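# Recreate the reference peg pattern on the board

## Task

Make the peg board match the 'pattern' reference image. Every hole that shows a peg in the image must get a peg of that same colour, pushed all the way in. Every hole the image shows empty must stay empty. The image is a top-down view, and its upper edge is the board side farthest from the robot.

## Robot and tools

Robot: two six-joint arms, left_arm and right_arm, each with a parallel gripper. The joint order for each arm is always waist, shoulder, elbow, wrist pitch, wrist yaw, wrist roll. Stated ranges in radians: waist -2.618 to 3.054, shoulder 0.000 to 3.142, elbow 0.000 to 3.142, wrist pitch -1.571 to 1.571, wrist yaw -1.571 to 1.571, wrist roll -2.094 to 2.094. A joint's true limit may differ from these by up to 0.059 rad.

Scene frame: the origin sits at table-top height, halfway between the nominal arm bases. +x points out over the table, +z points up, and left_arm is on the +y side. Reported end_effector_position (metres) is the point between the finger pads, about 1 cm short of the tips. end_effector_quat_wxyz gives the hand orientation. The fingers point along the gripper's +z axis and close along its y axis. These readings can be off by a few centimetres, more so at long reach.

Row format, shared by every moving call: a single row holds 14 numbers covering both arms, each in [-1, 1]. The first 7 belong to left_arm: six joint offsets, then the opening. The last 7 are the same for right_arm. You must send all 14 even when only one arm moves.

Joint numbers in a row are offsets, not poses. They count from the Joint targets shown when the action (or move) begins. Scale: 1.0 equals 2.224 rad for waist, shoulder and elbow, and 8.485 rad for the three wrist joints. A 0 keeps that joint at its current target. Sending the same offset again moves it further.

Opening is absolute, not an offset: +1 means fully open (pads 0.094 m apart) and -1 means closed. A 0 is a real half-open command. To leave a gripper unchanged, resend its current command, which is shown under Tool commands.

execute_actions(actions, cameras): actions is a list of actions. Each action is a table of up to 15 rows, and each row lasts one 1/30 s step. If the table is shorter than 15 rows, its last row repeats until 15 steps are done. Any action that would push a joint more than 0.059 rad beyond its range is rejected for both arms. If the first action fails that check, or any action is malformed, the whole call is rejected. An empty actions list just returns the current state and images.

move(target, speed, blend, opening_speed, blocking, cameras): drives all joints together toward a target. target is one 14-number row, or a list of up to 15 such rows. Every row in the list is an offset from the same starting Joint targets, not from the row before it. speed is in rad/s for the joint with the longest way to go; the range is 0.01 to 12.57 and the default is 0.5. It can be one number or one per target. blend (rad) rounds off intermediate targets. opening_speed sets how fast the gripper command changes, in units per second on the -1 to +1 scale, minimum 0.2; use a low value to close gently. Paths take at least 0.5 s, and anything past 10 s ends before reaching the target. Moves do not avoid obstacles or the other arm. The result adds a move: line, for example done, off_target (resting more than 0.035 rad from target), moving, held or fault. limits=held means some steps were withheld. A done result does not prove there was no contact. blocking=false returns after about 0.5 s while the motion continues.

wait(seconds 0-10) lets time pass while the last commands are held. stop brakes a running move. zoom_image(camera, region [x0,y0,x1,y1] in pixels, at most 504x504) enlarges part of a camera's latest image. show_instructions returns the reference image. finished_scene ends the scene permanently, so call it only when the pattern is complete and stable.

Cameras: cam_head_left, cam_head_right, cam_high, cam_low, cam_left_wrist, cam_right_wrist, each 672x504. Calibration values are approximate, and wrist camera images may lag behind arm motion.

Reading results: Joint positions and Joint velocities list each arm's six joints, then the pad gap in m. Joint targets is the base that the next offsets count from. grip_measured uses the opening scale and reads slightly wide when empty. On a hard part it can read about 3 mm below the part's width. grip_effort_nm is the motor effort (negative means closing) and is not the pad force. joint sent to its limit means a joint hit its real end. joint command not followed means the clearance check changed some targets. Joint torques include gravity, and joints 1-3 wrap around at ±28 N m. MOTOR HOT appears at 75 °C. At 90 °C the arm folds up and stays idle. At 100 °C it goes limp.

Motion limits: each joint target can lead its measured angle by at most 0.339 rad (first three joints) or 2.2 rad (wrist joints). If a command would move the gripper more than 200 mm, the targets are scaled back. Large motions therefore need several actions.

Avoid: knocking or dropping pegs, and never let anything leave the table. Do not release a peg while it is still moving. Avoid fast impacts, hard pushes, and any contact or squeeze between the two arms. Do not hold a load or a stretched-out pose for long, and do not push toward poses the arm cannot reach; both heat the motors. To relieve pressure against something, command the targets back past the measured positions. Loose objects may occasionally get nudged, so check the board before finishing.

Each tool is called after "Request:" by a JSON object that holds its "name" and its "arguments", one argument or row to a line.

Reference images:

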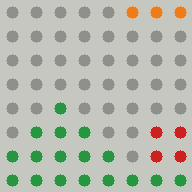

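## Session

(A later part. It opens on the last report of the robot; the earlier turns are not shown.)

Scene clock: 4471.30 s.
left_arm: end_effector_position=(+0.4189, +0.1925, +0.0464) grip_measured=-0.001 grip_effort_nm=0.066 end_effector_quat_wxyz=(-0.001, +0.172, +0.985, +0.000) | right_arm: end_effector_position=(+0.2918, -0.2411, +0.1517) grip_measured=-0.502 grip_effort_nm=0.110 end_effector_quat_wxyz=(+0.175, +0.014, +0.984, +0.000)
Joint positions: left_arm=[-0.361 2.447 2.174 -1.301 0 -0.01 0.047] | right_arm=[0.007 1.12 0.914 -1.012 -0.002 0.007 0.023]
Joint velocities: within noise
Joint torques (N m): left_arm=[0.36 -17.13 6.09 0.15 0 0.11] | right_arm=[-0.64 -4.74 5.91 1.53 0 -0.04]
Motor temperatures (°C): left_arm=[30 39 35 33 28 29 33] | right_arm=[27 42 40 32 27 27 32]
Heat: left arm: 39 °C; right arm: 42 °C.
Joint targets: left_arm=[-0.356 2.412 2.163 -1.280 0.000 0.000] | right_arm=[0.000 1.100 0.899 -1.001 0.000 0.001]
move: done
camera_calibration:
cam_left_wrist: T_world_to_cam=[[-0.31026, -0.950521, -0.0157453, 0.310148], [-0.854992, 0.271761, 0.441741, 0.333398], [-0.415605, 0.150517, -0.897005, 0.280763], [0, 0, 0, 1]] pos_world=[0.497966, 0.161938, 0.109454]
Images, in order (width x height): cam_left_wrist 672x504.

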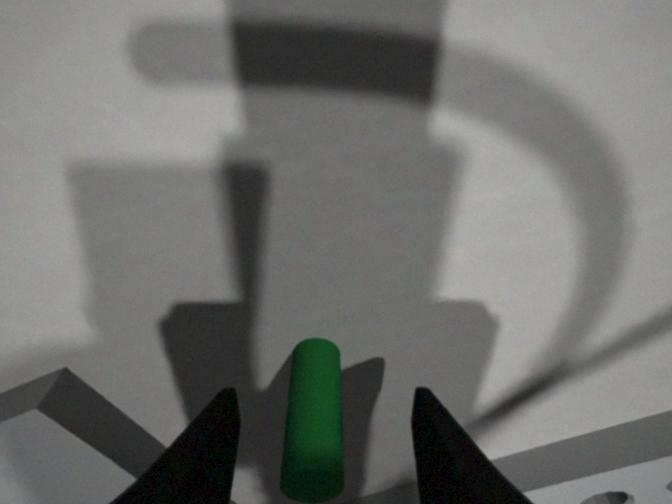

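Request:
{"name": "move", "arguments": {
  "target": [
    [0,0,0,0,0,0,-0.9,0,0,0,0,0,0,-0.5]
  ],
  "opening_speed": 0.4,
  "cameras": ["cam_left_wrist"]
}}

Scene clock: 4479.73 s.
left_arm: end_effector_position=(+0.4191, +0.1924, +0.0464) grip_measured=-0.685 grip_effort_nm=-1.057 end_effector_quat_wxyz=(-0.001, +0.172, +0.985, +0.000) | right_arm: end_effector_position=(+0.2918, -0.2411, +0.1517) grip_measured=-0.502 grip_effort_nm=0.110 end_effector_quat_wxyz=(+0.175, +0.014, +0.984, +0.000)
Joint positions: left_arm=[-0.361 2.447 2.174 -1.3 0 -0.01 0.015] | right_arm=[0.007 1.12 0.914 -1.012 -0.002 0.007 0.023]
Joint velocities: within noise
Joint torques (N m): left_arm=[0.4 -17.13 5.91 0.18 0.02 0.1] | right_arm=[-0.62 -4.74 5.93 1.52 0.01 -0.05]
Motor temperatures (°C): left_arm=[30 41 35 33 28 29 33] | right_arm=[27 42 40 32 27 27 32]
Heat: left arm: 41 °C; right arm: 42 °C.
Joint targets: left_arm=[-0.356 2.412 2.163 -1.281 0.000 0.000] | right_arm=[0.000 1.100 0.899 -1.001 0.000 0.001]
move: done
camera_calibration:
cam_left_wrist: T_world_to_cam=[[-0.310284, -0.950513, -0.0157502, 0.310128], [-0.855465, 0.271954, 0.440704, 0.333873], [-0.414612, 0.150217, -0.897514, 0.28056], [0, 0, 0, 1]] pos_world=[0.498168, 0.161838, 0.109552]
Images, in order (width x height): cam_left_wrist 672x504.

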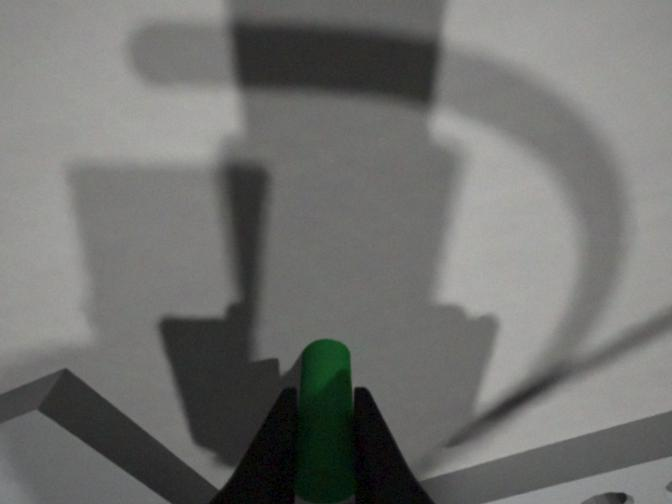

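Request:
{"name": "move", "arguments": {
  "target": [
    [0,-0.0728,0.0274,-0.0317,0,0,-0.9,0,0,0,0,0,0,-0.5],
    [-0.0647,-0.3426,-0.2756,-0.0223,0,0,-0.9,0,0,0,0,0,0,-0.5],
    [-0.3112,-0.2909,-0.3422,0.0084,0,-0.0508,-0.9,0,0,0,0,0,0,-0.5],
    [-0.3112,-0.2549,-0.4074,0.0345,0,-0.0508,-0.9,0,0,0,0,0,0,-0.5]
  ],
  "speed": [0.4,0.8,0.7,0.25],
  "cameras": ["cam_left_wrist"]
}}

Request:
{"name": "zoom_image", "arguments": {
  "camera": "cam_left_wrist",
  "region": [230, 220, 430, 420]
}}

Scene clock: 4495.93 s.
left_arm: end_effector_position=(+0.1379, +0.0740, +0.0608) grip_measured=-0.685 grip_effort_nm=-1.043 end_effector_quat_wxyz=(-0.001, +0.308, +0.952, -0.001) | right_arm: end_effector_position=(+0.2918, -0.2411, +0.1517) grip_measured=-0.502 grip_effort_nm=0.110 end_effector_quat_wxyz=(+0.175, +0.014, +0.984, +0.000)
Joint positions: left_arm=[-1.053 1.829 1.267 -1.008 0.003 -0.422 0.015] | right_arm=[0.007 1.12 0.914 -1.012 -0.002 0.007 0.023]
Joint velocities: within noise
Joint torques (N m): left_arm=[0.34 -7.16 5.81 0.16 -0.06 -0.13] | right_arm=[-0.65 -4.75 5.91 1.53 0 -0.05]
Motor temperatures (°C): left_arm=[30 41 35 33 28 29 34] | right_arm=[27 42 40 32 27 27 32]
Heat: left arm: 41 °C; right arm: 42 °C.
Joint targets: left_arm=[-1.048 1.846 1.257 -0.988 0.000 -0.431] | right_arm=[0.000 1.100 0.899 -1.001 0.000 0.001]
move: done
camera_calibration:
cam_left_wrist: T_world_to_cam=[[-0.560607, -0.827978, -0.0131022, 0.135925], [-0.74673, 0.49863, 0.440185, 0.0874112], [-0.35793, 0.256555, -0.897812, 0.179043], [0, 0, 0, 1]] pos_world=[0.205558, 0.023023, 0.124051]
Images, in order (width x height): cam_left_wrist 672x504.

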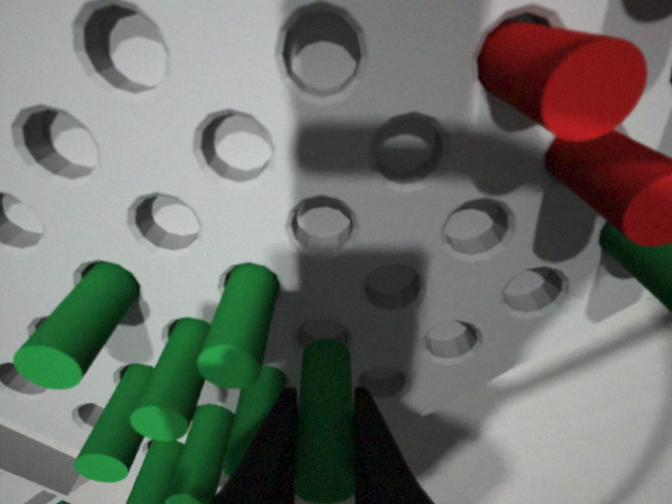

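Scaled by 2.520 from the camera's 672x504 image, which has a finer 960x720 frame.

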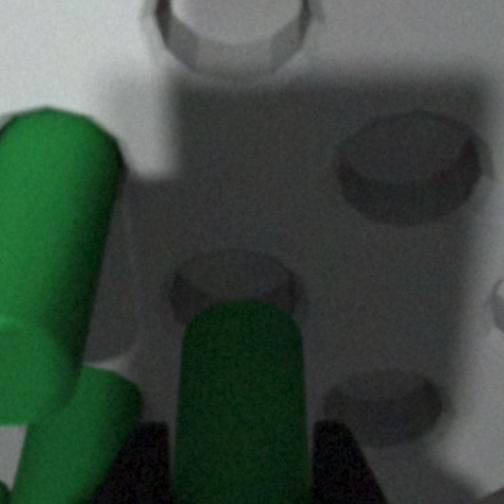

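Request:
{"name": "move", "arguments": {
  "target": [
    [0.0015,0.009,-0.022,0.0082,0,0,-0.9,0,0,0,0,0,0,-0.5]
  ],
  "speed": [0.05],
  "cameras": ["cam_left_wrist"]
}}

Request:
{"name": "zoom_image", "arguments": {
  "camera": "cam_left_wrist",
  "region": [230, 220, 430, 420]
}}

Scene clock: 4516.03 s.
left_arm: end_effector_position=(+0.1386, +0.0745, +0.0448) grip_measured=-0.685 grip_effort_nm=-1.038 end_effector_quat_wxyz=(+0.001, +0.306, +0.952, -0.003) | right_arm: end_effector_position=(+0.2918, -0.2411, +0.1517) grip_measured=-0.502 grip_effort_nm=0.110 end_effector_quat_wxyz=(+0.175, +0.014, +0.984, +0.000)
Joint positions: left_arm=[-1.05 1.846 1.22 -0.94 0.003 -0.422 0.015] | right_arm=[0.007 1.12 0.914 -1.012 -0.002 0.007 0.023]
Joint velocities: within noise
Joint torques (N m): left_arm=[0.61 -7.01 5.39 0.25 -0.03 -0.09] | right_arm=[-0.64 -4.75 5.94 1.52 0 -0.04]
Motor temperatures (°C): left_arm=[30 37 35 33 28 29 34] | right_arm=[27 42 40 32 27 27 31]
Heat: left arm: 37 °C; right arm: 42 °C.
Joint targets: left_arm=[-1.045 1.866 1.208 -0.918 0.000 -0.431] | right_arm=[0.000 1.100 0.899 -1.001 0.000 0.001]
move: done
camera_calibration:
cam_left_wrist: T_world_to_cam=[[-0.558036, -0.829744, -0.0109949, 0.136216], [-0.749344, 0.498183, 0.43623, 0.0952907], [-0.356482, 0.251671, -0.899768, 0.165058], [0, 0, 0, 1]] pos_world=[0.206259, 0.0240119, 0.108443]
Images, in order (width x height): cam_left_wrist 672x504.

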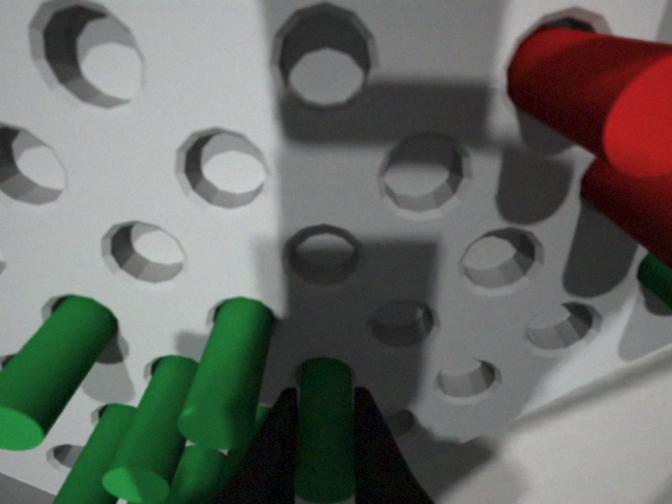

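Scaled by 2.520 from the camera's 672x504 image, which has a finer 960x720 frame.

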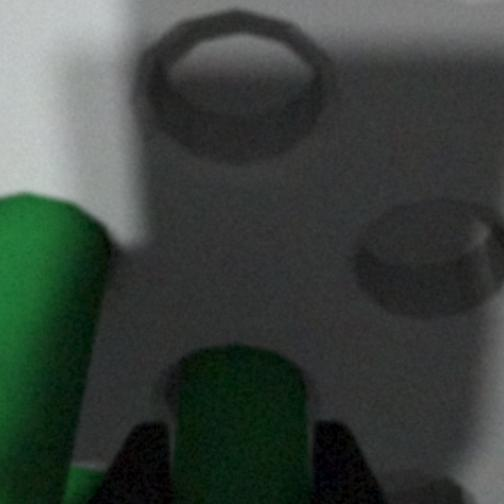

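Request:
{"name": "move", "arguments": {
  "target": [
    [0.0,0.003,-0.0065,0.0026,0,0,-0.9,0,0,0,0,0,0,-0.5]
  ],
  "speed": [0.05],
  "cameras": ["cam_left_wrist"]
}}

Request:
{"name": "zoom_image", "arguments": {
  "camera": "cam_left_wrist",
  "region": [230, 220, 430, 420]
}}

Scene clock: 4522.90 s.
left_arm: end_effector_position=(+0.1386, +0.0745, +0.0440) grip_measured=-0.685 grip_effort_nm=-1.038 end_effector_quat_wxyz=(+0.001, +0.306, +0.952, -0.003) | right_arm: end_effector_position=(+0.2918, -0.2411, +0.1517) grip_measured=-0.502 grip_effort_nm=0.105 end_effector_quat_wxyz=(+0.175, +0.014, +0.984, +0.000)
Joint positions: left_arm=[-1.05 1.846 1.217 -0.936 0.003 -0.422 0.015] | right_arm=[0.007 1.12 0.914 -1.012 -0.002 0.007 0.023]
Joint velocities: within noise
Joint torques (N m): left_arm=[0.43 -6.49 4.49 0.41 -0.08 -0.11] | right_arm=[-0.62 -4.77 5.94 1.53 0 -0.05]
Motor temperatures (°C): left_arm=[30 37 35 33 28 29 34] | right_arm=[27 42 40 32 27 27 31]
Heat: left arm: 37 °C; right arm: 42 °C.
Joint targets: left_arm=[-1.045 1.872 1.193 -0.896 0.000 -0.431] | right_arm=[0.000 1.100 0.899 -1.001 0.000 0.001]
move: off_target (left_arm); left_arm: the wrist pitch is farthest, 0.040 rad from its target
camera_calibration:
cam_left_wrist: T_world_to_cam=[[-0.55802, -0.829761, -0.0104662, 0.136175], [-0.749599, 0.49862, 0.435293, 0.0956164], [-0.35597, 0.250747, -0.900228, 0.164333], [0, 0, 0, 1]] pos_world=[0.20616, 0.0241104, 0.107741]
Images, in order (width x height): cam_left_wrist 672x504.

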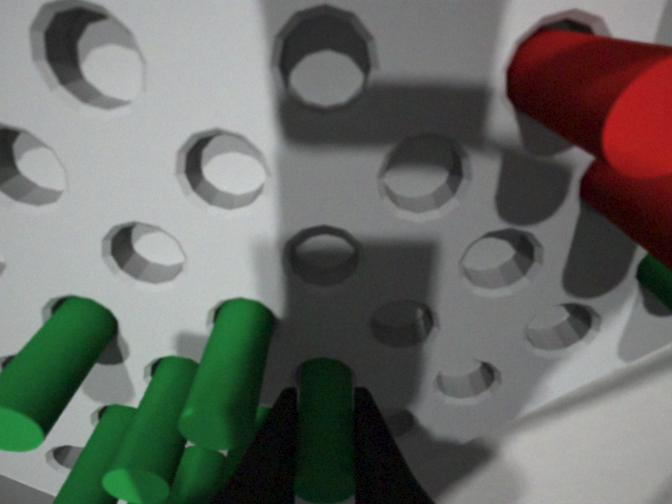

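Scaled by 2.520 from the camera's 672x504 image, which has a finer 960x720 frame.

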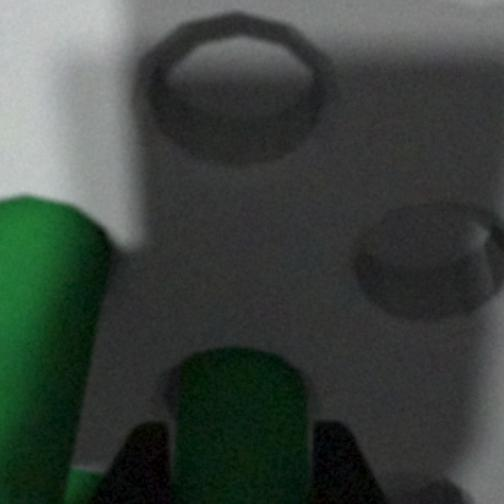

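Request:
{"name": "move", "arguments": {
  "target": [
    [0,-0.001,0.003,-0.0015,0,0,-0.5,0,0,0,0,0,0,-0.5],
    [0,-0.033,0.066,-0.026,0,0,-0.5,0,0,0,0,0,0,-0.5],
    [0,-0.09,0.13,-0.055,0,0,-0.3,0,0,0,0,0,0,-0.5],
    [0.4699,-0.3471,-0.1317,-0.0123,0,0.0508,-0.2,0,0,0,0,0,0,-0.5]
  ],
  "speed": [0.1,0.25,0.5,1.0],
  "cameras": ["cam_high","cam_left_wrist"]
}}

Request:
{"name": "zoom_image", "arguments": {
  "camera": "cam_high",
  "region": [200, 360, 370, 504]
}}

Scene clock: 4538.30 s.
left_arm: end_effector_position=(+0.2146, +0.3575, +0.1463) grip_measured=-0.202 grip_effort_nm=0.056 end_effector_quat_wxyz=(+0.171, -0.006, +0.985, -0.002) | right_arm: end_effector_position=(+0.2918, -0.2411, +0.1517) grip_measured=-0.502 grip_effort_nm=0.110 end_effector_quat_wxyz=(+0.175, +0.014, +0.984, +0.000)
Joint positions: left_arm=[-0.005 1.119 0.914 -1.022 0.002 -0.011 0.038] | right_arm=[0.007 1.12 0.914 -1.012 -0.002 0.007 0.023]
Joint velocities: within noise
Joint torques (N m): left_arm=[0.49 -4.19 6.48 0.87 0 0.14] | right_arm=[-0.62 -4.75 5.94 1.52 0 -0.05]
Motor temperatures (°C): left_arm=[30 37 35 33 28 29 34] | right_arm=[27 41 40 32 27 27 31]
Heat: left arm: 37 °C; right arm: 41 °C.
Joint targets: left_arm=[0.000 1.100 0.900 -1.001 0.000 0.000] | right_arm=[0.000 1.100 0.899 -1.001 0.000 0.001]
move: done
camera_calibration:
cam_left_wrist: T_world_to_cam=[[0.0442842, -0.999019, 0.000441502, 0.344128], [-0.992851, -0.0439618, 0.110967, 0.260638], [-0.110838, -0.00535242, -0.993824, 0.265216], [0, 0, 0, 1]] pos_world=[0.272931, 0.356668, 0.234504]
Images, in order (width x height): cam_high 672x504, cam_left_wrist 672x504.

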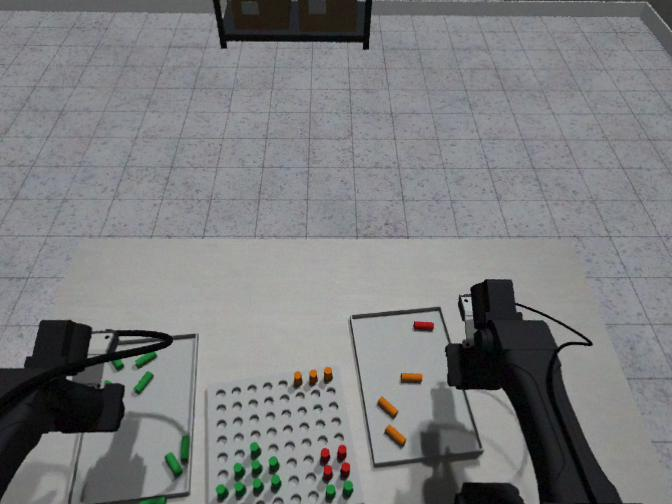

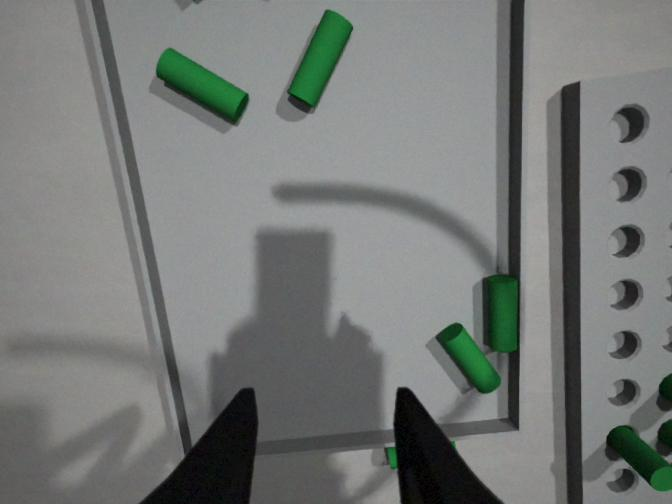

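Scaled by 2.965 from the camera's 672x504 image, which has a finer 960x720 frame.

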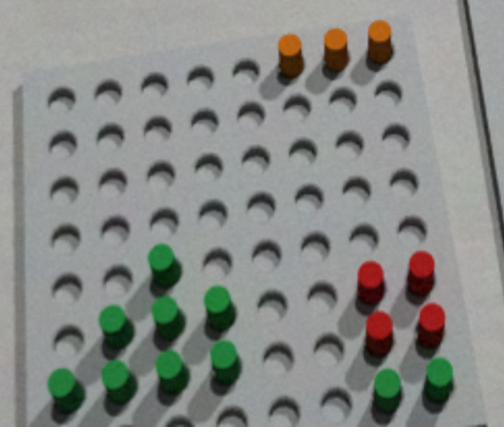

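Request:
{"name": "move", "arguments": {
  "target": [
    [-0.0137,0.4955,0.4069,-0.0502,-0.0106,0.0403,-0.2,0,0,0,0,0,0,-0.5]
  ],
  "speed": [0.9],
  "cameras": ["cam_left_wrist"]
}}

Scene clock: 4559.37 s.
left_arm: end_effector_position=(+0.3342, +0.3654, +0.0672) grip_measured=-0.202 grip_effort_nm=0.051 end_effector_quat_wxyz=(-0.129, +0.177, +0.976, +0.020) | right_arm: end_effector_position=(+0.2918, -0.2411, +0.1517) grip_measured=-0.502 grip_effort_nm=0.110 end_effector_quat_wxyz=(+0.175, +0.014, +0.984, +0.000)
Joint positions: left_arm=[-0.024 2.186 1.779 -1.412 -0.081 0.33 0.038] | right_arm=[0.007 1.12 0.914 -1.012 -0.002 0.007 0.023]
Joint velocities: within noise
Joint torques (N m): left_arm=[-0.44 -10.22 9.07 -0.69 -0.17 0.12] | right_arm=[-0.62 -4.77 5.91 1.52 0.01 -0.05]
Motor temperatures (°C): left_arm=[30 35 35 33 28 29 33] | right_arm=[27 41 40 32 27 27 31]
Heat: left arm: 35 °C; right arm: 41 °C.
Joint targets: left_arm=[-0.030 2.202 1.805 -1.426 -0.090 0.342] | right_arm=[0.000 1.100 0.899 -1.001 0.000 0.001]
move: done
camera_calibration:
cam_left_wrist: T_world_to_cam=[[-0.326218, -0.94513, -0.0176093, 0.452061], [-0.716574, 0.235095, 0.656698, 0.157507], [-0.616525, 0.226845, -0.753948, 0.267866], [0, 0, 0, 1]] pos_world=[0.425481, 0.329463, 0.106483]
Images, in order (width x height): cam_left_wrist 672x504.

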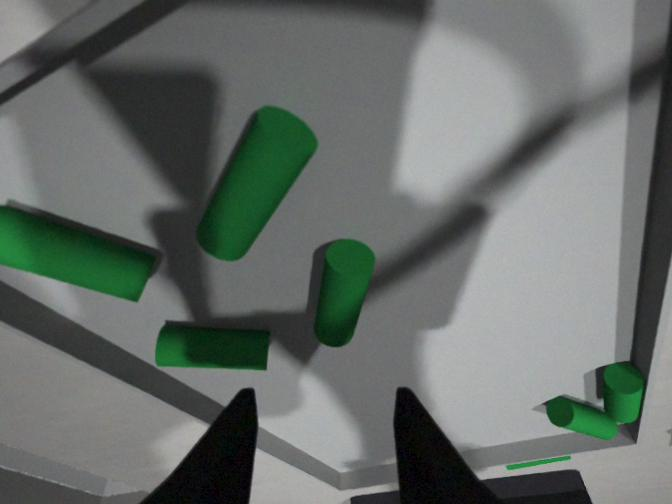

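Request:
{"name": "move", "arguments": {
  "target": [
    [-0.0135,-0.0189,-0.0427,0.006,-0.0012,0.0028,-0.2,0,0,0,0,0,0,-0.5],
    [-0.0135,0.0306,-0.0427,0.0192,-0.0012,0.0028,-0.2,0,0,0,0,0,0,-0.5]
  ],
  "speed": [0.3,0.15],
  "cameras": ["cam_left_wrist"]
}}

Scene clock: 4579.23 s.
left_arm: end_effector_position=(+0.3428, +0.3544, +0.0277) grip_measured=-0.202 grip_effort_nm=0.061 end_effector_quat_wxyz=(-0.125, +0.205, +0.970, +0.027) | right_arm: end_effector_position=(+0.2918, -0.2411, +0.1517) grip_measured=-0.502 grip_effort_nm=0.110 end_effector_quat_wxyz=(+0.175, +0.014, +0.984, +0.000)
Joint positions: left_arm=[-0.059 2.247 1.719 -1.282 -0.091 0.354 0.038] | right_arm=[0.007 1.12 0.914 -1.012 -0.002 0.007 0.023]
Joint velocities: within noise
Joint torques (N m): left_arm=[-0.1 -9.92 5.44 -0.34 -0.16 0.13] | right_arm=[-0.64 -4.74 5.93 1.53 0 -0.05]
Motor temperatures (°C): left_arm=[30 40 35 33 28 29 33] | right_arm=[27 41 40 32 27 27 31]
Heat: left arm: 40 °C; right arm: 41 °C.
Joint targets: left_arm=[-0.060 2.270 1.710 -1.264 -0.100 0.366] | right_arm=[0.000 1.100 0.899 -1.001 0.000 0.001]
move: done
camera_calibration:
cam_left_wrist: T_world_to_cam=[[-0.382231, -0.923753, -0.0240742, 0.455567], [-0.706465, 0.275329, 0.651998, 0.174584], [-0.595657, 0.266221, -0.757838, 0.22489], [0, 0, 0, 1]] pos_world=[0.431427, 0.312893, 0.0675687]
Images, in order (width x height): cam_left_wrist 672x504.

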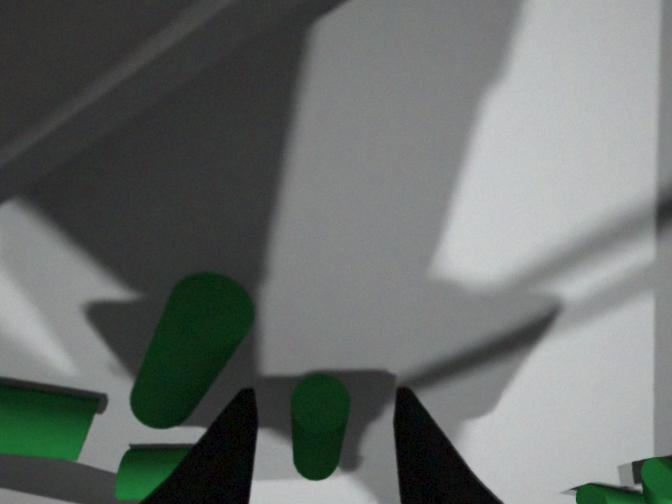

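Request:
{"name": "move", "arguments": {
  "target": [
    [-0.0,0.0045,0,0.0008,0,0,-0.2,0,0,0,0,0,0,-0.5],
    [-0.0,0.0045,0,0.0008,0,0,-0.9,0,0,0,0,0,0,-0.5],
    [-0.0,-0.1124,0,-0.0247,0,0,-0.9,0,0,0,0,0,0,-0.5],
    [-0.1322,-0.3912,-0.3642,0.1843,0.0118,-0.0431,-0.9,0,0,0,0,0,0,-0.5],
    [-0.1322,-0.1124,-0.5306,0.2892,0.0118,-0.0431,-0.9,0,0,0,0,0,0,-0.5],
    [-0.1322,-0.0764,-0.5306,0.2987,0.0118,-0.0431,-0.9,0,0,0,0,0,0,-0.5],
    [-0.1322,-0.0764,-0.5306,0.2987,0.0118,-0.0431,-0.3,0,0,0,0,0,0,-0.5],
    [-0.1322,-0.0764,-0.5306,0.2987,0.0118,-0.0431,0,0,0,0,0,0,0,-0.5]
  ],
  "speed": [0.15,0.3,0.5,0.9,0.7,0.2,0.3,0.3],
  "opening_speed": 1.5,
  "cameras": ["cam_left_wrist"]
}}

Scene clock: 4600.43 s.
left_arm: end_effector_position=(+0.4052, +0.2052, +0.0573) grip_measured=-0.001 grip_effort_nm=0.061 end_effector_quat_wxyz=(+0.601, +0.137, +0.782, -0.096) | right_arm: end_effector_position=(+0.2918, -0.2411, +0.1517) grip_measured=-0.502 grip_effort_nm=0.105 end_effector_quat_wxyz=(+0.175, +0.014, +0.984, +0.000)
Joint positions: left_arm=[-0.351 2.079 0.542 1.275 -0.012 0.011 0.047] | right_arm=[0.007 1.12 0.914 -1.012 -0.002 0.007 0.023]
Joint velocities: within noise
Joint torques (N m): left_arm=[-0.16 -6.68 2.96 1.7 0.1 -0.14] | right_arm=[-0.64 -4.74 5.9 1.52 0 -0.05]
Motor temperatures (°C): left_arm=[30 39 35 33 28 29 33] | right_arm=[27 41 40 32 27 27 31]
Heat: left arm: 39 °C; right arm: 41 °C.
Joint targets: left_arm=[-0.354 2.100 0.530 1.271 0.000 0.000] | right_arm=[0.000 1.100 0.899 -1.001 0.000 0.001]
move: done
camera_calibration:
cam_left_wrist: T_world_to_cam=[[-0.307605, -0.951448, 0.0111989, 0.315648], [-0.627912, 0.194134, -0.753683, 0.305782], [0.714917, -0.238869, -0.657142, -0.108975], [0, 0, 0, 1]] pos_world=[0.367007, 0.214929, 0.155315]
Images, in order (width x height): cam_left_wrist 672x504.

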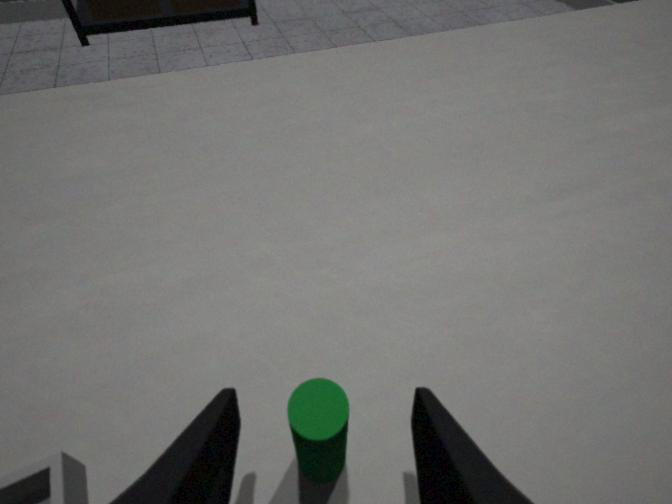

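Request:
{"name": "move", "arguments": {
  "target": [
    [0,-0.2248,0.0764,-0.0672,0,0,0,0,0,0,0,0,0,-0.5],
    [0.005,0.1628,0.8278,-0.3242,0,0,0,0,0,0,0,0,0,-0.5]
  ],
  "speed": [0.6,1.2],
  "cameras": ["cam_left_wrist"]
}}

Scene clock: 4614.63 s.
left_arm: end_effector_position=(+0.4201, +0.1996, +0.0950) grip_measured=-0.001 grip_effort_nm=0.061 end_effector_quat_wxyz=(+0.007, +0.176, +0.984, +0.005) | right_arm: end_effector_position=(+0.2918, -0.2411, +0.1517) grip_measured=-0.502 grip_effort_nm=0.110 end_effector_quat_wxyz=(+0.175, +0.014, +0.984, +0.000)
Joint positions: left_arm=[-0.351 2.432 2.341 -1.467 -0.011 0.008 0.047] | right_arm=[0.007 1.12 0.914 -1.012 -0.002 0.007 0.023]
Joint velocities: within noise
Joint torques (N m): left_arm=[0.7 -11.18 10.09 -0.14 0.13 -0.11] | right_arm=[-0.62 -4.77 5.93 1.53 0 -0.05]
Motor temperatures (°C): left_arm=[30 38 35 35 28 29 33] | right_arm=[27 41 40 32 27 27 31]
Heat: left arm: 38 °C; right arm: 41 °C.
Joint targets: left_arm=[-0.343 2.462 2.372 -1.480 0.000 0.000] | right_arm=[0.000 1.100 0.899 -1.001 0.000 0.001]
move: done
camera_calibration:
cam_left_wrist: T_world_to_cam=[[-0.317062, -0.948015, -0.0271902, 0.321586], [-0.861028, 0.275713, 0.427332, 0.314127], [-0.39762, 0.158902, -0.903686, 0.315281], [0, 0, 0, 1]] pos_world=[0.497797, 0.168161, 0.159423]
Images, in order (width x height): cam_left_wrist 672x504.

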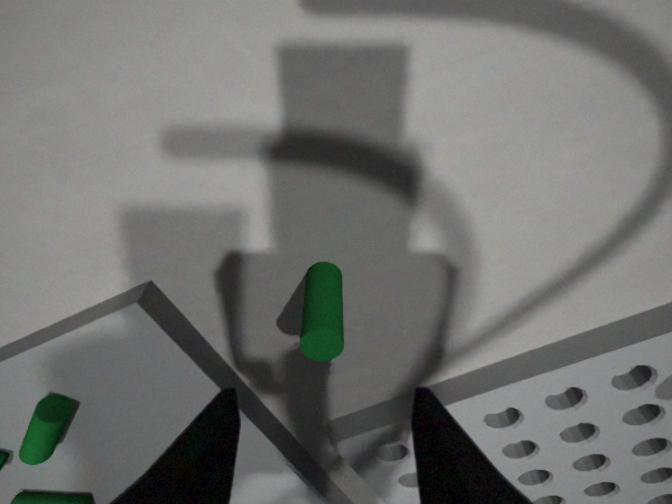

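Request:
{"name": "move", "arguments": {
  "target": [
    [0,0.0058,-0.0859,0.0232,0,0,0,0,0,0,0,0,0,-0.5],
    [0,0.0058,-0.0859,0.0232,0,0,-0.9,0,0,0,0,0,0,-0.5],
    [0,-0.0953,-0.0665,-0.0082,0,0,-0.9,0,0,0,0,0,0,-0.5],
    [-0.0706,-0.3651,-0.3696,0.0012,0,0,-0.9,0,0,0,0,0,0,-0.5],
    [-0.3309,-0.2689,-0.3763,0.0271,0,-0.055,-0.9,0,0,0,0,0,0,-0.5],
    [-0.3309,-0.2327,-0.4418,0.0541,0,-0.055,-0.9,0,0,0,0,0,0,-0.5]
  ],
  "speed": [0.25,0.3,0.4,0.8,0.7,0.25],
  "cameras": ["cam_left_wrist"]
}}

Request:
{"name": "zoom_image", "arguments": {
  "camera": "cam_left_wrist",
  "region": [230, 220, 430, 420]
}}

Scene clock: 4636.83 s.
left_arm: end_effector_position=(+0.1425, +0.0451, +0.0614) grip_measured=-0.899 grip_effort_nm=-0.085 end_effector_quat_wxyz=(+0.000, +0.305, +0.952, -0.001) | right_arm: end_effector_position=(+0.2918, -0.2411, +0.1517) grip_measured=-0.502 grip_effort_nm=0.105 end_effector_quat_wxyz=(+0.175, +0.014, +0.984, +0.000)
Joint positions: left_arm=[-1.084 1.927 1.399 -1.041 0.001 -0.458 0.005] | right_arm=[0.007 1.12 0.914 -1.012 -0.002 0.007 0.023]
Joint velocities: within noise
Joint torques (N m): left_arm=[0.28 -8.1 5.87 0.18 -0.06 -0.11] | right_arm=[-0.64 -4.75 5.91 1.52 0 -0.05]
Motor temperatures (°C): left_arm=[30 40 35 33 28 29 32] | right_arm=[27 40 40 32 27 27 31]
Heat: left arm: 40 °C; right arm: 40 °C.
Joint targets: left_arm=[-1.079 1.945 1.389 -1.021 0.000 -0.467] | right_arm=[0.000 1.100 0.899 -1.001 0.000 0.001]
move: done
camera_calibration:
cam_left_wrist: T_world_to_cam=[[-0.556083, -0.831006, -0.0141719, 0.114047], [-0.750446, 0.494699, 0.438297, 0.10583], [-0.357216, 0.254364, -0.898719, 0.18873], [0, 0, 0, 1]] pos_world=[0.210257, -0.00558626, 0.124847]
Images, in order (width x height): cam_left_wrist 672x504.

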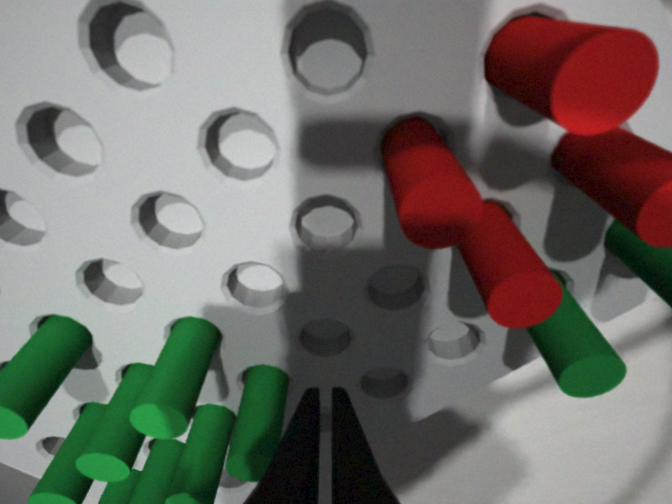

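Scaled by 2.520 from the camera's 672x504 image, which has a finer 960x720 frame.

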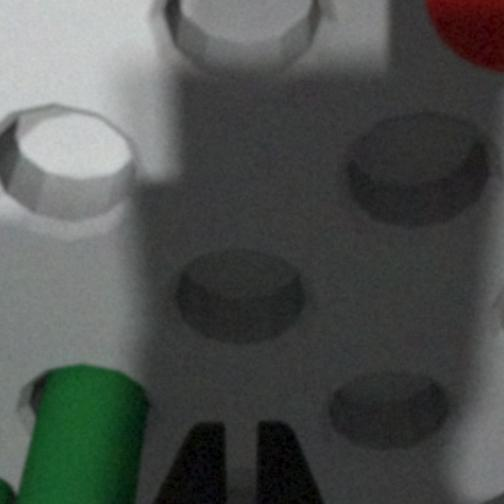

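Request:
{"name": "move", "arguments": {
  "target": [
    [0,-0.036,0.0652,-0.0262,0,0,-0.2,0,0,0,0,0,0,-0.5],
    [0.2603,-0.1324,0.0722,-0.0529,0,0.055,0,0,0,0,0,0,0,-0.5]
  ],
  "speed": [0.4,0.8]
}}

Scene clock: 4644.43 s.
left_arm: end_effector_position=(+0.2297, +0.2216, +0.1702) grip_measured=-0.001 grip_effort_nm=0.061 end_effector_quat_wxyz=(-0.019, +0.237, +0.971, +0.005) | right_arm: end_effector_position=(+0.2918, -0.2411, +0.1517) grip_measured=-0.502 grip_effort_nm=0.110 end_effector_quat_wxyz=(+0.175, +0.014, +0.984, +0.000)
Joint positions: left_arm=[-0.495 1.676 1.523 -1.457 0 -0.011 0.047] | right_arm=[0.007 1.12 0.914 -1.012 -0.002 0.007 0.023]
Joint velocities: within noise
Joint torques (N m): left_arm=[-0.28 -9.73 9.37 -0.23 -0.02 0.12] | right_arm=[-0.62 -4.75 5.93 1.52 0 -0.04]
Motor temperatures (°C): left_arm=[30 39 35 33 28 29 32] | right_arm=[27 40 40 32 27 27 31]
Heat: left arm: 39 °C; right arm: 40 °C.
Joint targets: left_arm=[-0.500 1.650 1.550 -1.470 0.000 0.000] | right_arm=[0.000 1.100 0.899 -1.001 0.000 0.001]
move: done
camera_calibration:
cam_left_wrist: T_world_to_cam=[[-0.43426, -0.900623, -0.0172298, 0.298736], [-0.796545, 0.375004, 0.474223, 0.0672521], [-0.420635, 0.219661, -0.880236, 0.291932], [0, 0, 0, 1]] pos_world=[0.306095, 0.179702, 0.230223]
cam_right_wrist: T_world_to_cam=[[-0.011698, -0.99973, 0.0200752, -0.243996], [-0.989799, 0.014428, 0.141737, 0.313711], [-0.141988, -0.0182124, -0.989701, 0.283846], [0, 0, 0, 1]] pos_world=[0.34796, -0.243287, 0.241356]

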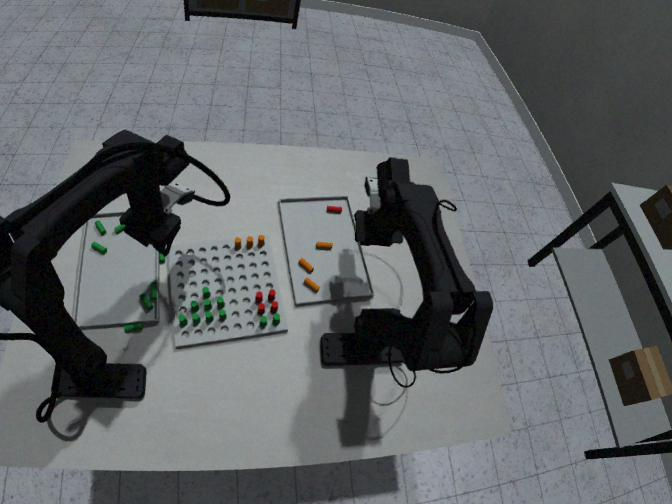

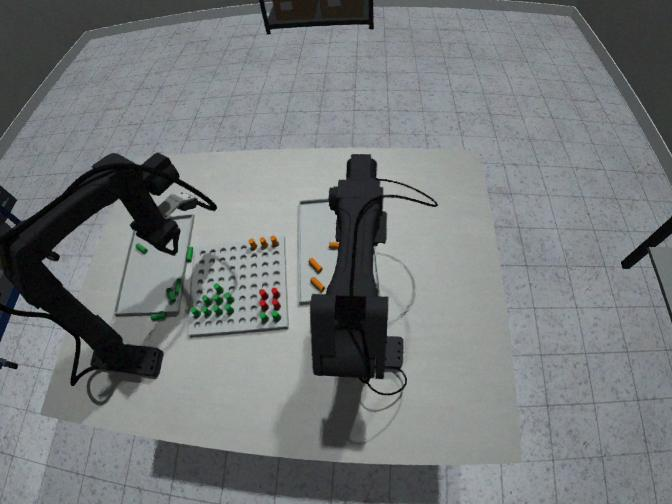

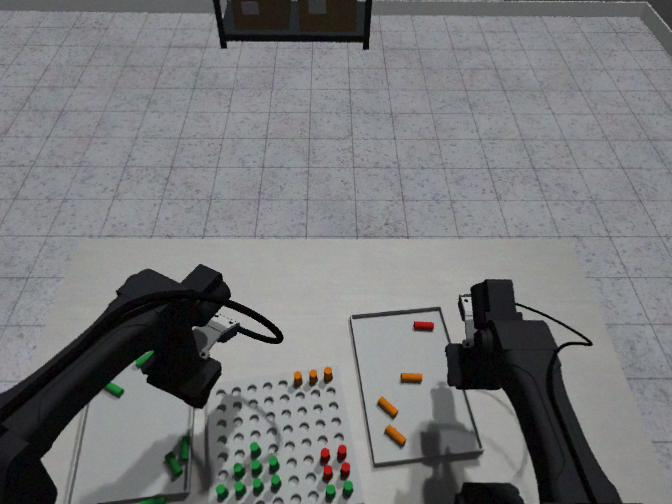

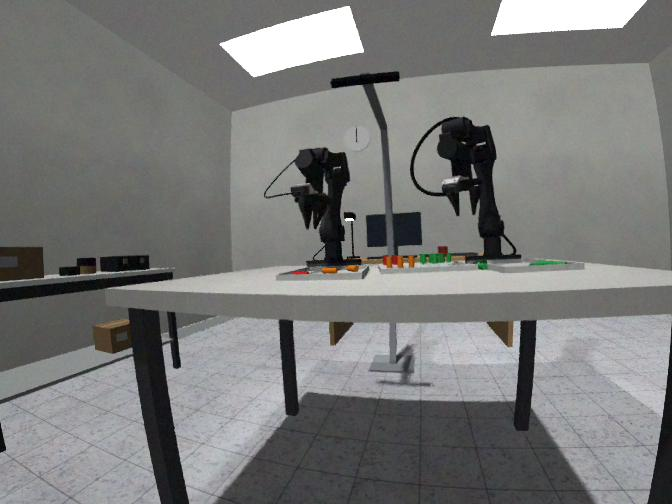

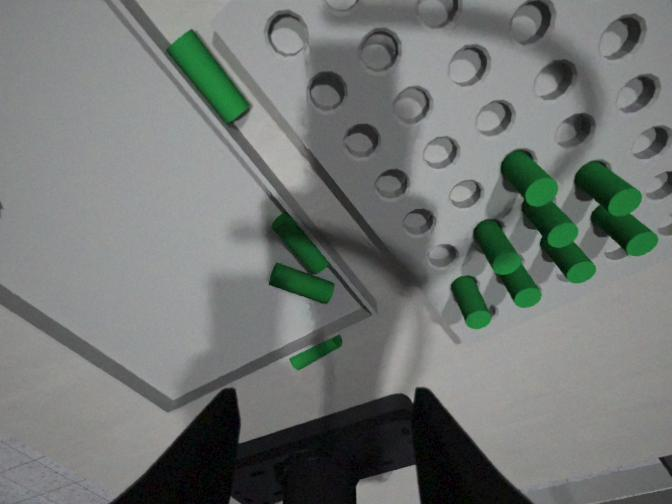

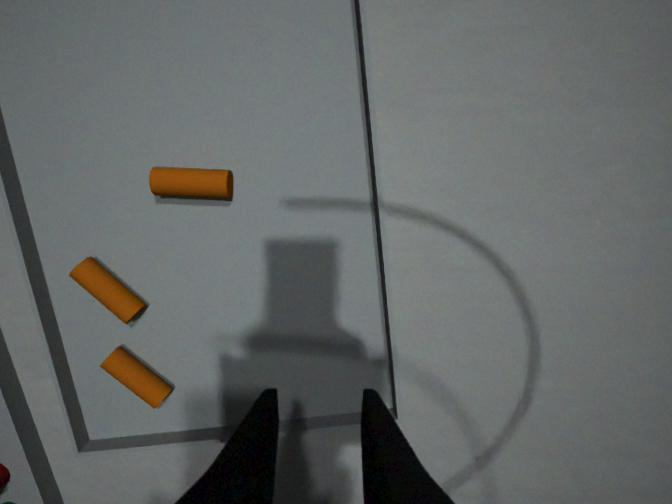

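Request:
{"name": "move", "arguments": {
  "target": [
    [0.13,-0.09,-0.18,0.02,0,0,0,0,0,0,0,0,0,-0.5]
  ],
  "speed": [0.8],
  "cameras": ["cam_left_wrist","cam_high"]
}}

Scene clock: 4665.23 s.
left_arm: end_effector_position=(+0.1993, +0.3100, +0.1291) grip_measured=-0.001 grip_effort_nm=0.061 end_effector_quat_wxyz=(-0.034, +0.099, +0.994, +0.003) | right_arm: end_effector_position=(+0.2918, -0.2411, +0.1517) grip_measured=-0.502 grip_effort_nm=0.110 end_effector_quat_wxyz=(+0.175, +0.014, +0.984, +0.000)
Joint positions: left_arm=[-0.214 1.478 1.159 -1.321 0.001 -0.009 0.047] | right_arm=[0.007 1.12 0.914 -1.012 -0.002 0.007 0.023]
Joint velocities: within noise
Joint torques (N m): left_arm=[0.24 -7.82 5.9 0.07 -0.03 0.11] | right_arm=[-0.64 -4.72 5.93 1.52 0 -0.05]
Motor temperatures (°C): left_arm=[30 40 36 32 28 29 32] | right_arm=[27 40 40 32 27 27 31]
Heat: left arm: 40 °C; right arm: 40 °C.
Joint targets: left_arm=[-0.211 1.450 1.149 -1.300 0.000 0.000] | right_arm=[0.000 1.100 0.899 -1.001 0.000 0.001]
move: done
camera_calibration:
cam_left_wrist: T_world_to_cam=[[-0.168969, -0.985458, -0.0179267, 0.338], [-0.855297, 0.137564, 0.499543, 0.111293], [-0.489813, 0.0997398, -0.866104, 0.272619], [0, 0, 0, 1]] pos_world=[0.285833, 0.290584, 0.18658]
Images, in order (width x height): cam_high 672x504, cam_left_wrist 672x504.

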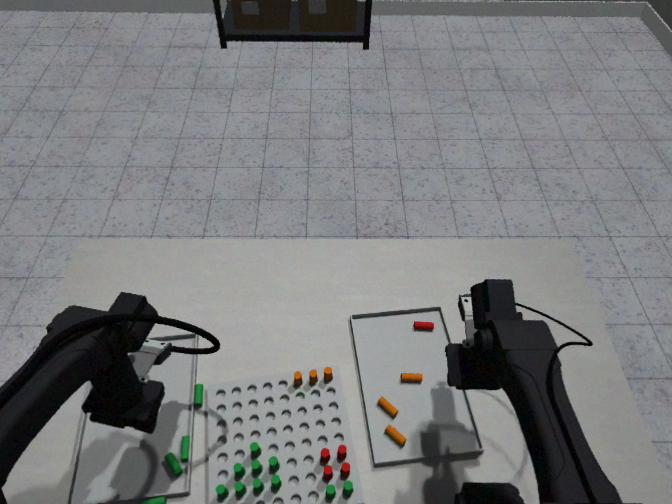

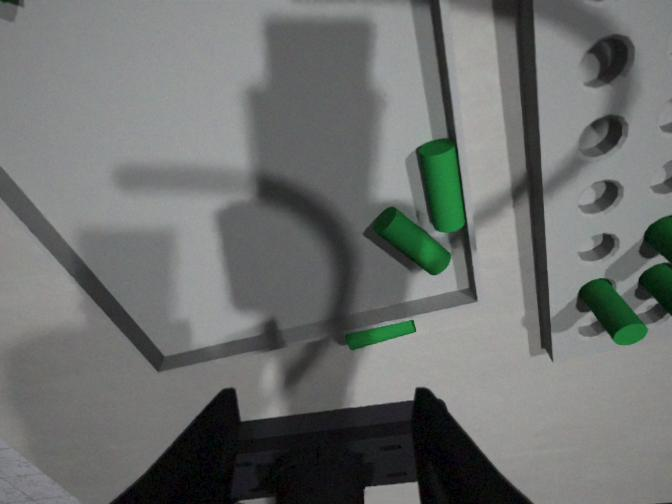

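Request:
{"name": "zoom_image", "arguments": {
  "camera": "cam_high",
  "region": [150, 330, 280, 450]
}}

Request:
{"name": "zoom_image", "arguments": {
  "camera": "cam_low",
  "region": [400, 220, 620, 320]
}}

Scaled by 3.877 from the camera's 672x504 image, which has a finer 960x720 frame.

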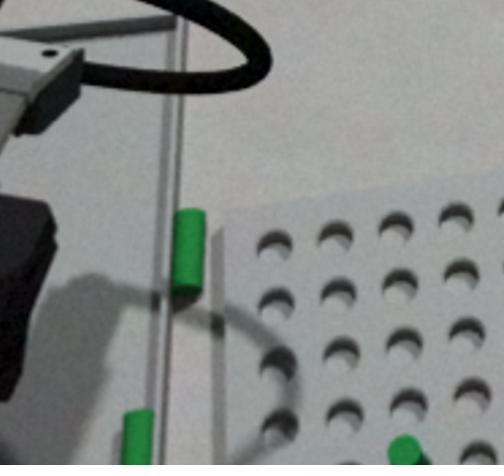

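This scene's latest camera images include none from cam_low. They are from: cam_high, cam_left_wrist. cam_low's image comes with the result of a call that names it in "cameras".

Request:
{"name": "move", "arguments": {
  "target": [
    [-0.0508,0.2203,0.1749,0.0187,0,0.1452,0.3,0,0,0,0,0,0,-0.5]
  ],
  "speed": [0.7],
  "cameras": ["cam_left_wrist","cam_high","cam_low"]
}}

Request:
{"name": "zoom_image", "arguments": {
  "camera": "cam_low",
  "region": [400, 220, 620, 320]
}}

Scene clock: 4696.10 s.
left_arm: end_effector_position=(+0.3172, +0.2469, +0.0901) grip_measured=+0.299 grip_effort_nm=0.061 end_effector_quat_wxyz=(+0.002, +0.693, +0.721, +0.002) | right_arm: end_effector_position=(+0.2918, -0.2411, +0.1517) grip_measured=-0.502 grip_effort_nm=0.110 end_effector_quat_wxyz=(+0.175, +0.014, +0.984, +0.000)
Joint positions: left_arm=[-0.319 1.92 1.508 -1.153 -0.002 1.218 0.061] | right_arm=[0.007 1.12 0.914 -1.012 -0.002 0.007 0.023]
Joint velocities: within noise
Joint torques (N m): left_arm=[-0.55 -8.1 10.03 0.12 0.01 0.17] | right_arm=[-0.61 -4.75 5.93 1.52 0 -0.05]
Motor temperatures (°C): left_arm=[30 37 36 32 28 29 32] | right_arm=[27 40 40 32 27 27 31]
Heat: left arm: 37 °C; right arm: 40 °C.
Joint targets: left_arm=[-0.324 1.940 1.538 -1.141 0.000 1.232] | right_arm=[0.000 1.100 0.899 -1.001 0.000 0.001]
move: done
camera_calibration:
cam_left_wrist: T_world_to_cam=[[-0.997312, -0.0699844, -0.0216995, 0.332063], [-0.0723954, 0.89553, 0.439072, -0.189735], [-0.0112956, 0.439463, -0.89819, 0.0700683], [0, 0, 0, 1]] pos_world=[0.318226, 0.162361, 0.153448]
Images, in order (width x height): cam_high 672x504, cam_low 672x504, cam_left_wrist 672x504.

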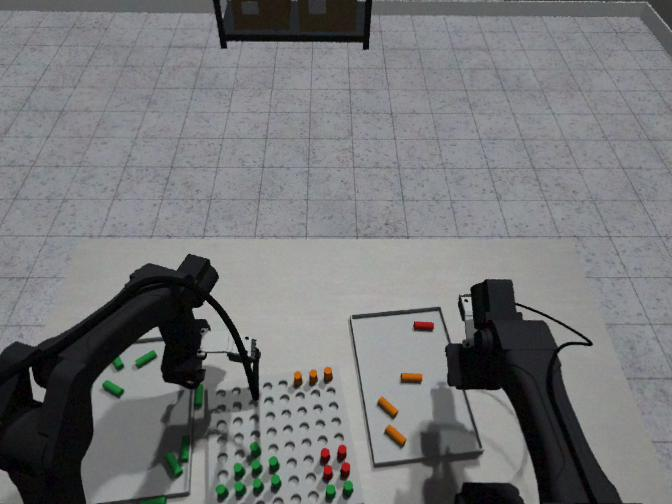

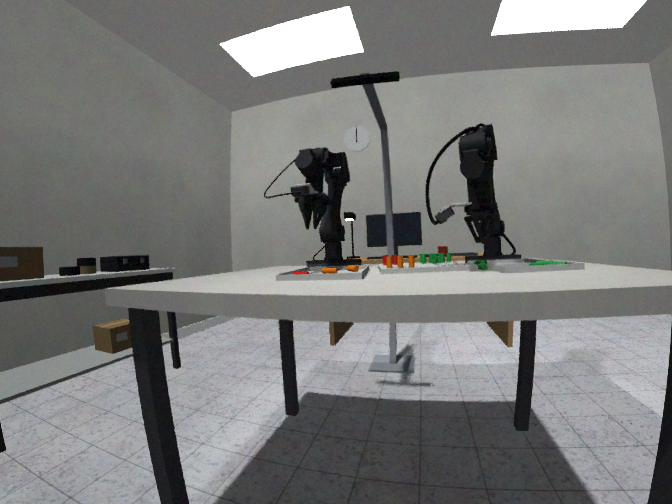

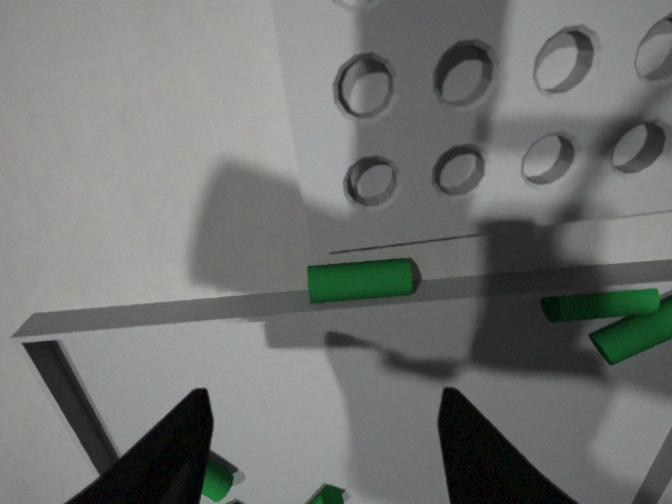

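Scaled by 2.291 from the camera's 672x504 image, which has a finer 960x720 frame.

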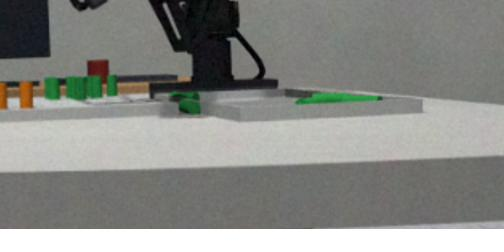

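Request:
{"name": "move", "arguments": {
  "target": [
    [-0.0144,-0.004,-0.0759,0.0146,0,-0.0173,0.3,0,0,0,0,0,0,-0.5]
  ],
  "speed": [0.3],
  "cameras": ["cam_left_wrist"]
}}

Scene clock: 4736.53 s.
left_arm: end_effector_position=(+0.3051, +0.2392, +0.0588) grip_measured=+0.299 grip_effort_nm=0.056 end_effector_quat_wxyz=(-0.001, +0.658, +0.753, +0.001) | right_arm: end_effector_position=(+0.2918, -0.2411, +0.1517) grip_measured=-0.502 grip_effort_nm=0.115 end_effector_quat_wxyz=(+0.175, +0.014, +0.984, +0.000)
Joint positions: left_arm=[-0.351 1.92 1.38 -1.031 -0.003 1.091 0.061] | right_arm=[0.007 1.12 0.914 -1.012 -0.002 0.007 0.023]
Joint velocities: within noise
Joint torques (N m): left_arm=[-0.55 -8.47 5.96 0.08 0.03 -0.11] | right_arm=[-0.64 -4.75 5.94 1.52 0.01 -0.05]
Motor temperatures (°C): left_arm=[30 36 38 32 28 29 32] | right_arm=[27 40 40 32 27 27 31]
Heat: left arm: 38 °C; right arm: 40 °C.
Joint targets: left_arm=[-0.356 1.931 1.369 -1.017 0.000 1.085] | right_arm=[0.000 1.100 0.899 -1.001 0.000 0.001]
move: done
camera_calibration:
cam_left_wrist: T_world_to_cam=[[-0.986332, -0.163894, -0.016952, 0.337605], [-0.154451, 0.883829, 0.441579, -0.142217], [-0.0573894, 0.438161, -0.897062, 0.0595617], [0, 0, 0, 1]] pos_world=[0.314443, 0.154929, 0.121953]
Images, in order (width x height): cam_left_wrist 672x504.

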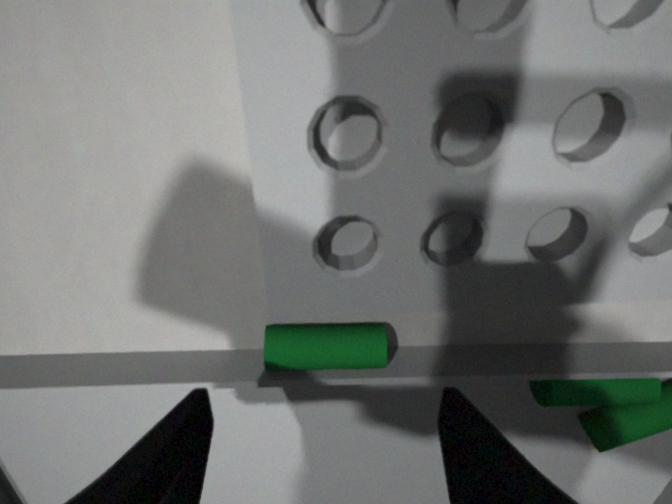

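Request:
{"name": "move", "arguments": {
  "target": [
    [-0.0036,0.0218,-0.0397,0.0163,0,0,0.3,0,0,0,0,0,0,-0.5]
  ],
  "speed": [0.06],
  "cameras": ["cam_left_wrist"]
}}

Scene clock: 4750.00 s.
left_arm: end_effector_position=(+0.3049, +0.2370, +0.0264) grip_measured=+0.299 grip_effort_nm=0.051 end_effector_quat_wxyz=(+0.004, +0.660, +0.751, +0.004) | right_arm: end_effector_position=(+0.2918, -0.2411, +0.1517) grip_measured=-0.502 grip_effort_nm=0.115 end_effector_quat_wxyz=(+0.175, +0.014, +0.984, +0.000)
Joint positions: left_arm=[-0.358 1.957 1.294 -0.898 -0.005 1.091 0.061] | right_arm=[0.007 1.12 0.914 -1.012 -0.002 0.007 0.023]
Joint velocities: within noise
Joint torques (N m): left_arm=[-0.51 -7.66 5.37 0.18 0.03 -0.1] | right_arm=[-0.62 -4.74 5.93 1.53 0 -0.05]
Motor temperatures (°C): left_arm=[30 36 37 32 28 29 32] | right_arm=[27 40 40 32 27 27 31]
Heat: left arm: 37 °C; right arm: 40 °C.
Joint targets: left_arm=[-0.364 1.980 1.281 -0.879 0.000 1.086] | right_arm=[0.000 1.100 0.899 -1.001 0.000 0.001]
move: done
camera_calibration:
cam_left_wrist: T_world_to_cam=[[-0.987157, -0.15752, -0.0266078, 0.335511], [-0.153125, 0.885519, 0.438643, -0.126761], [-0.0455334, 0.437084, -0.898267, 0.0280717], [0, 0, 0, 1]] pos_world=[0.31307, 0.15283, 0.0897461]
Images, in order (width x height): cam_left_wrist 672x504.

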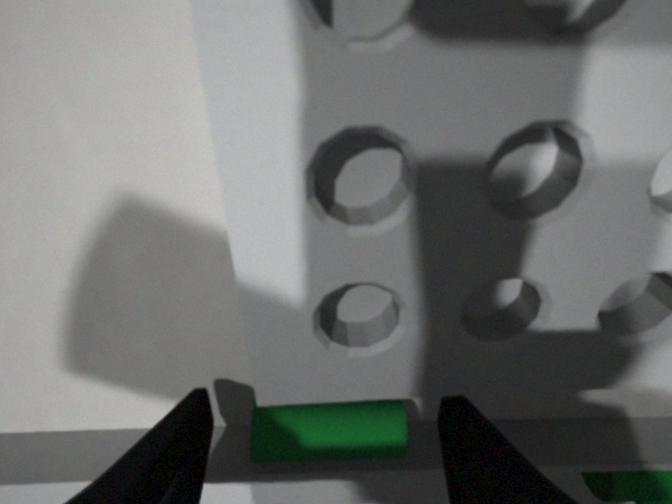

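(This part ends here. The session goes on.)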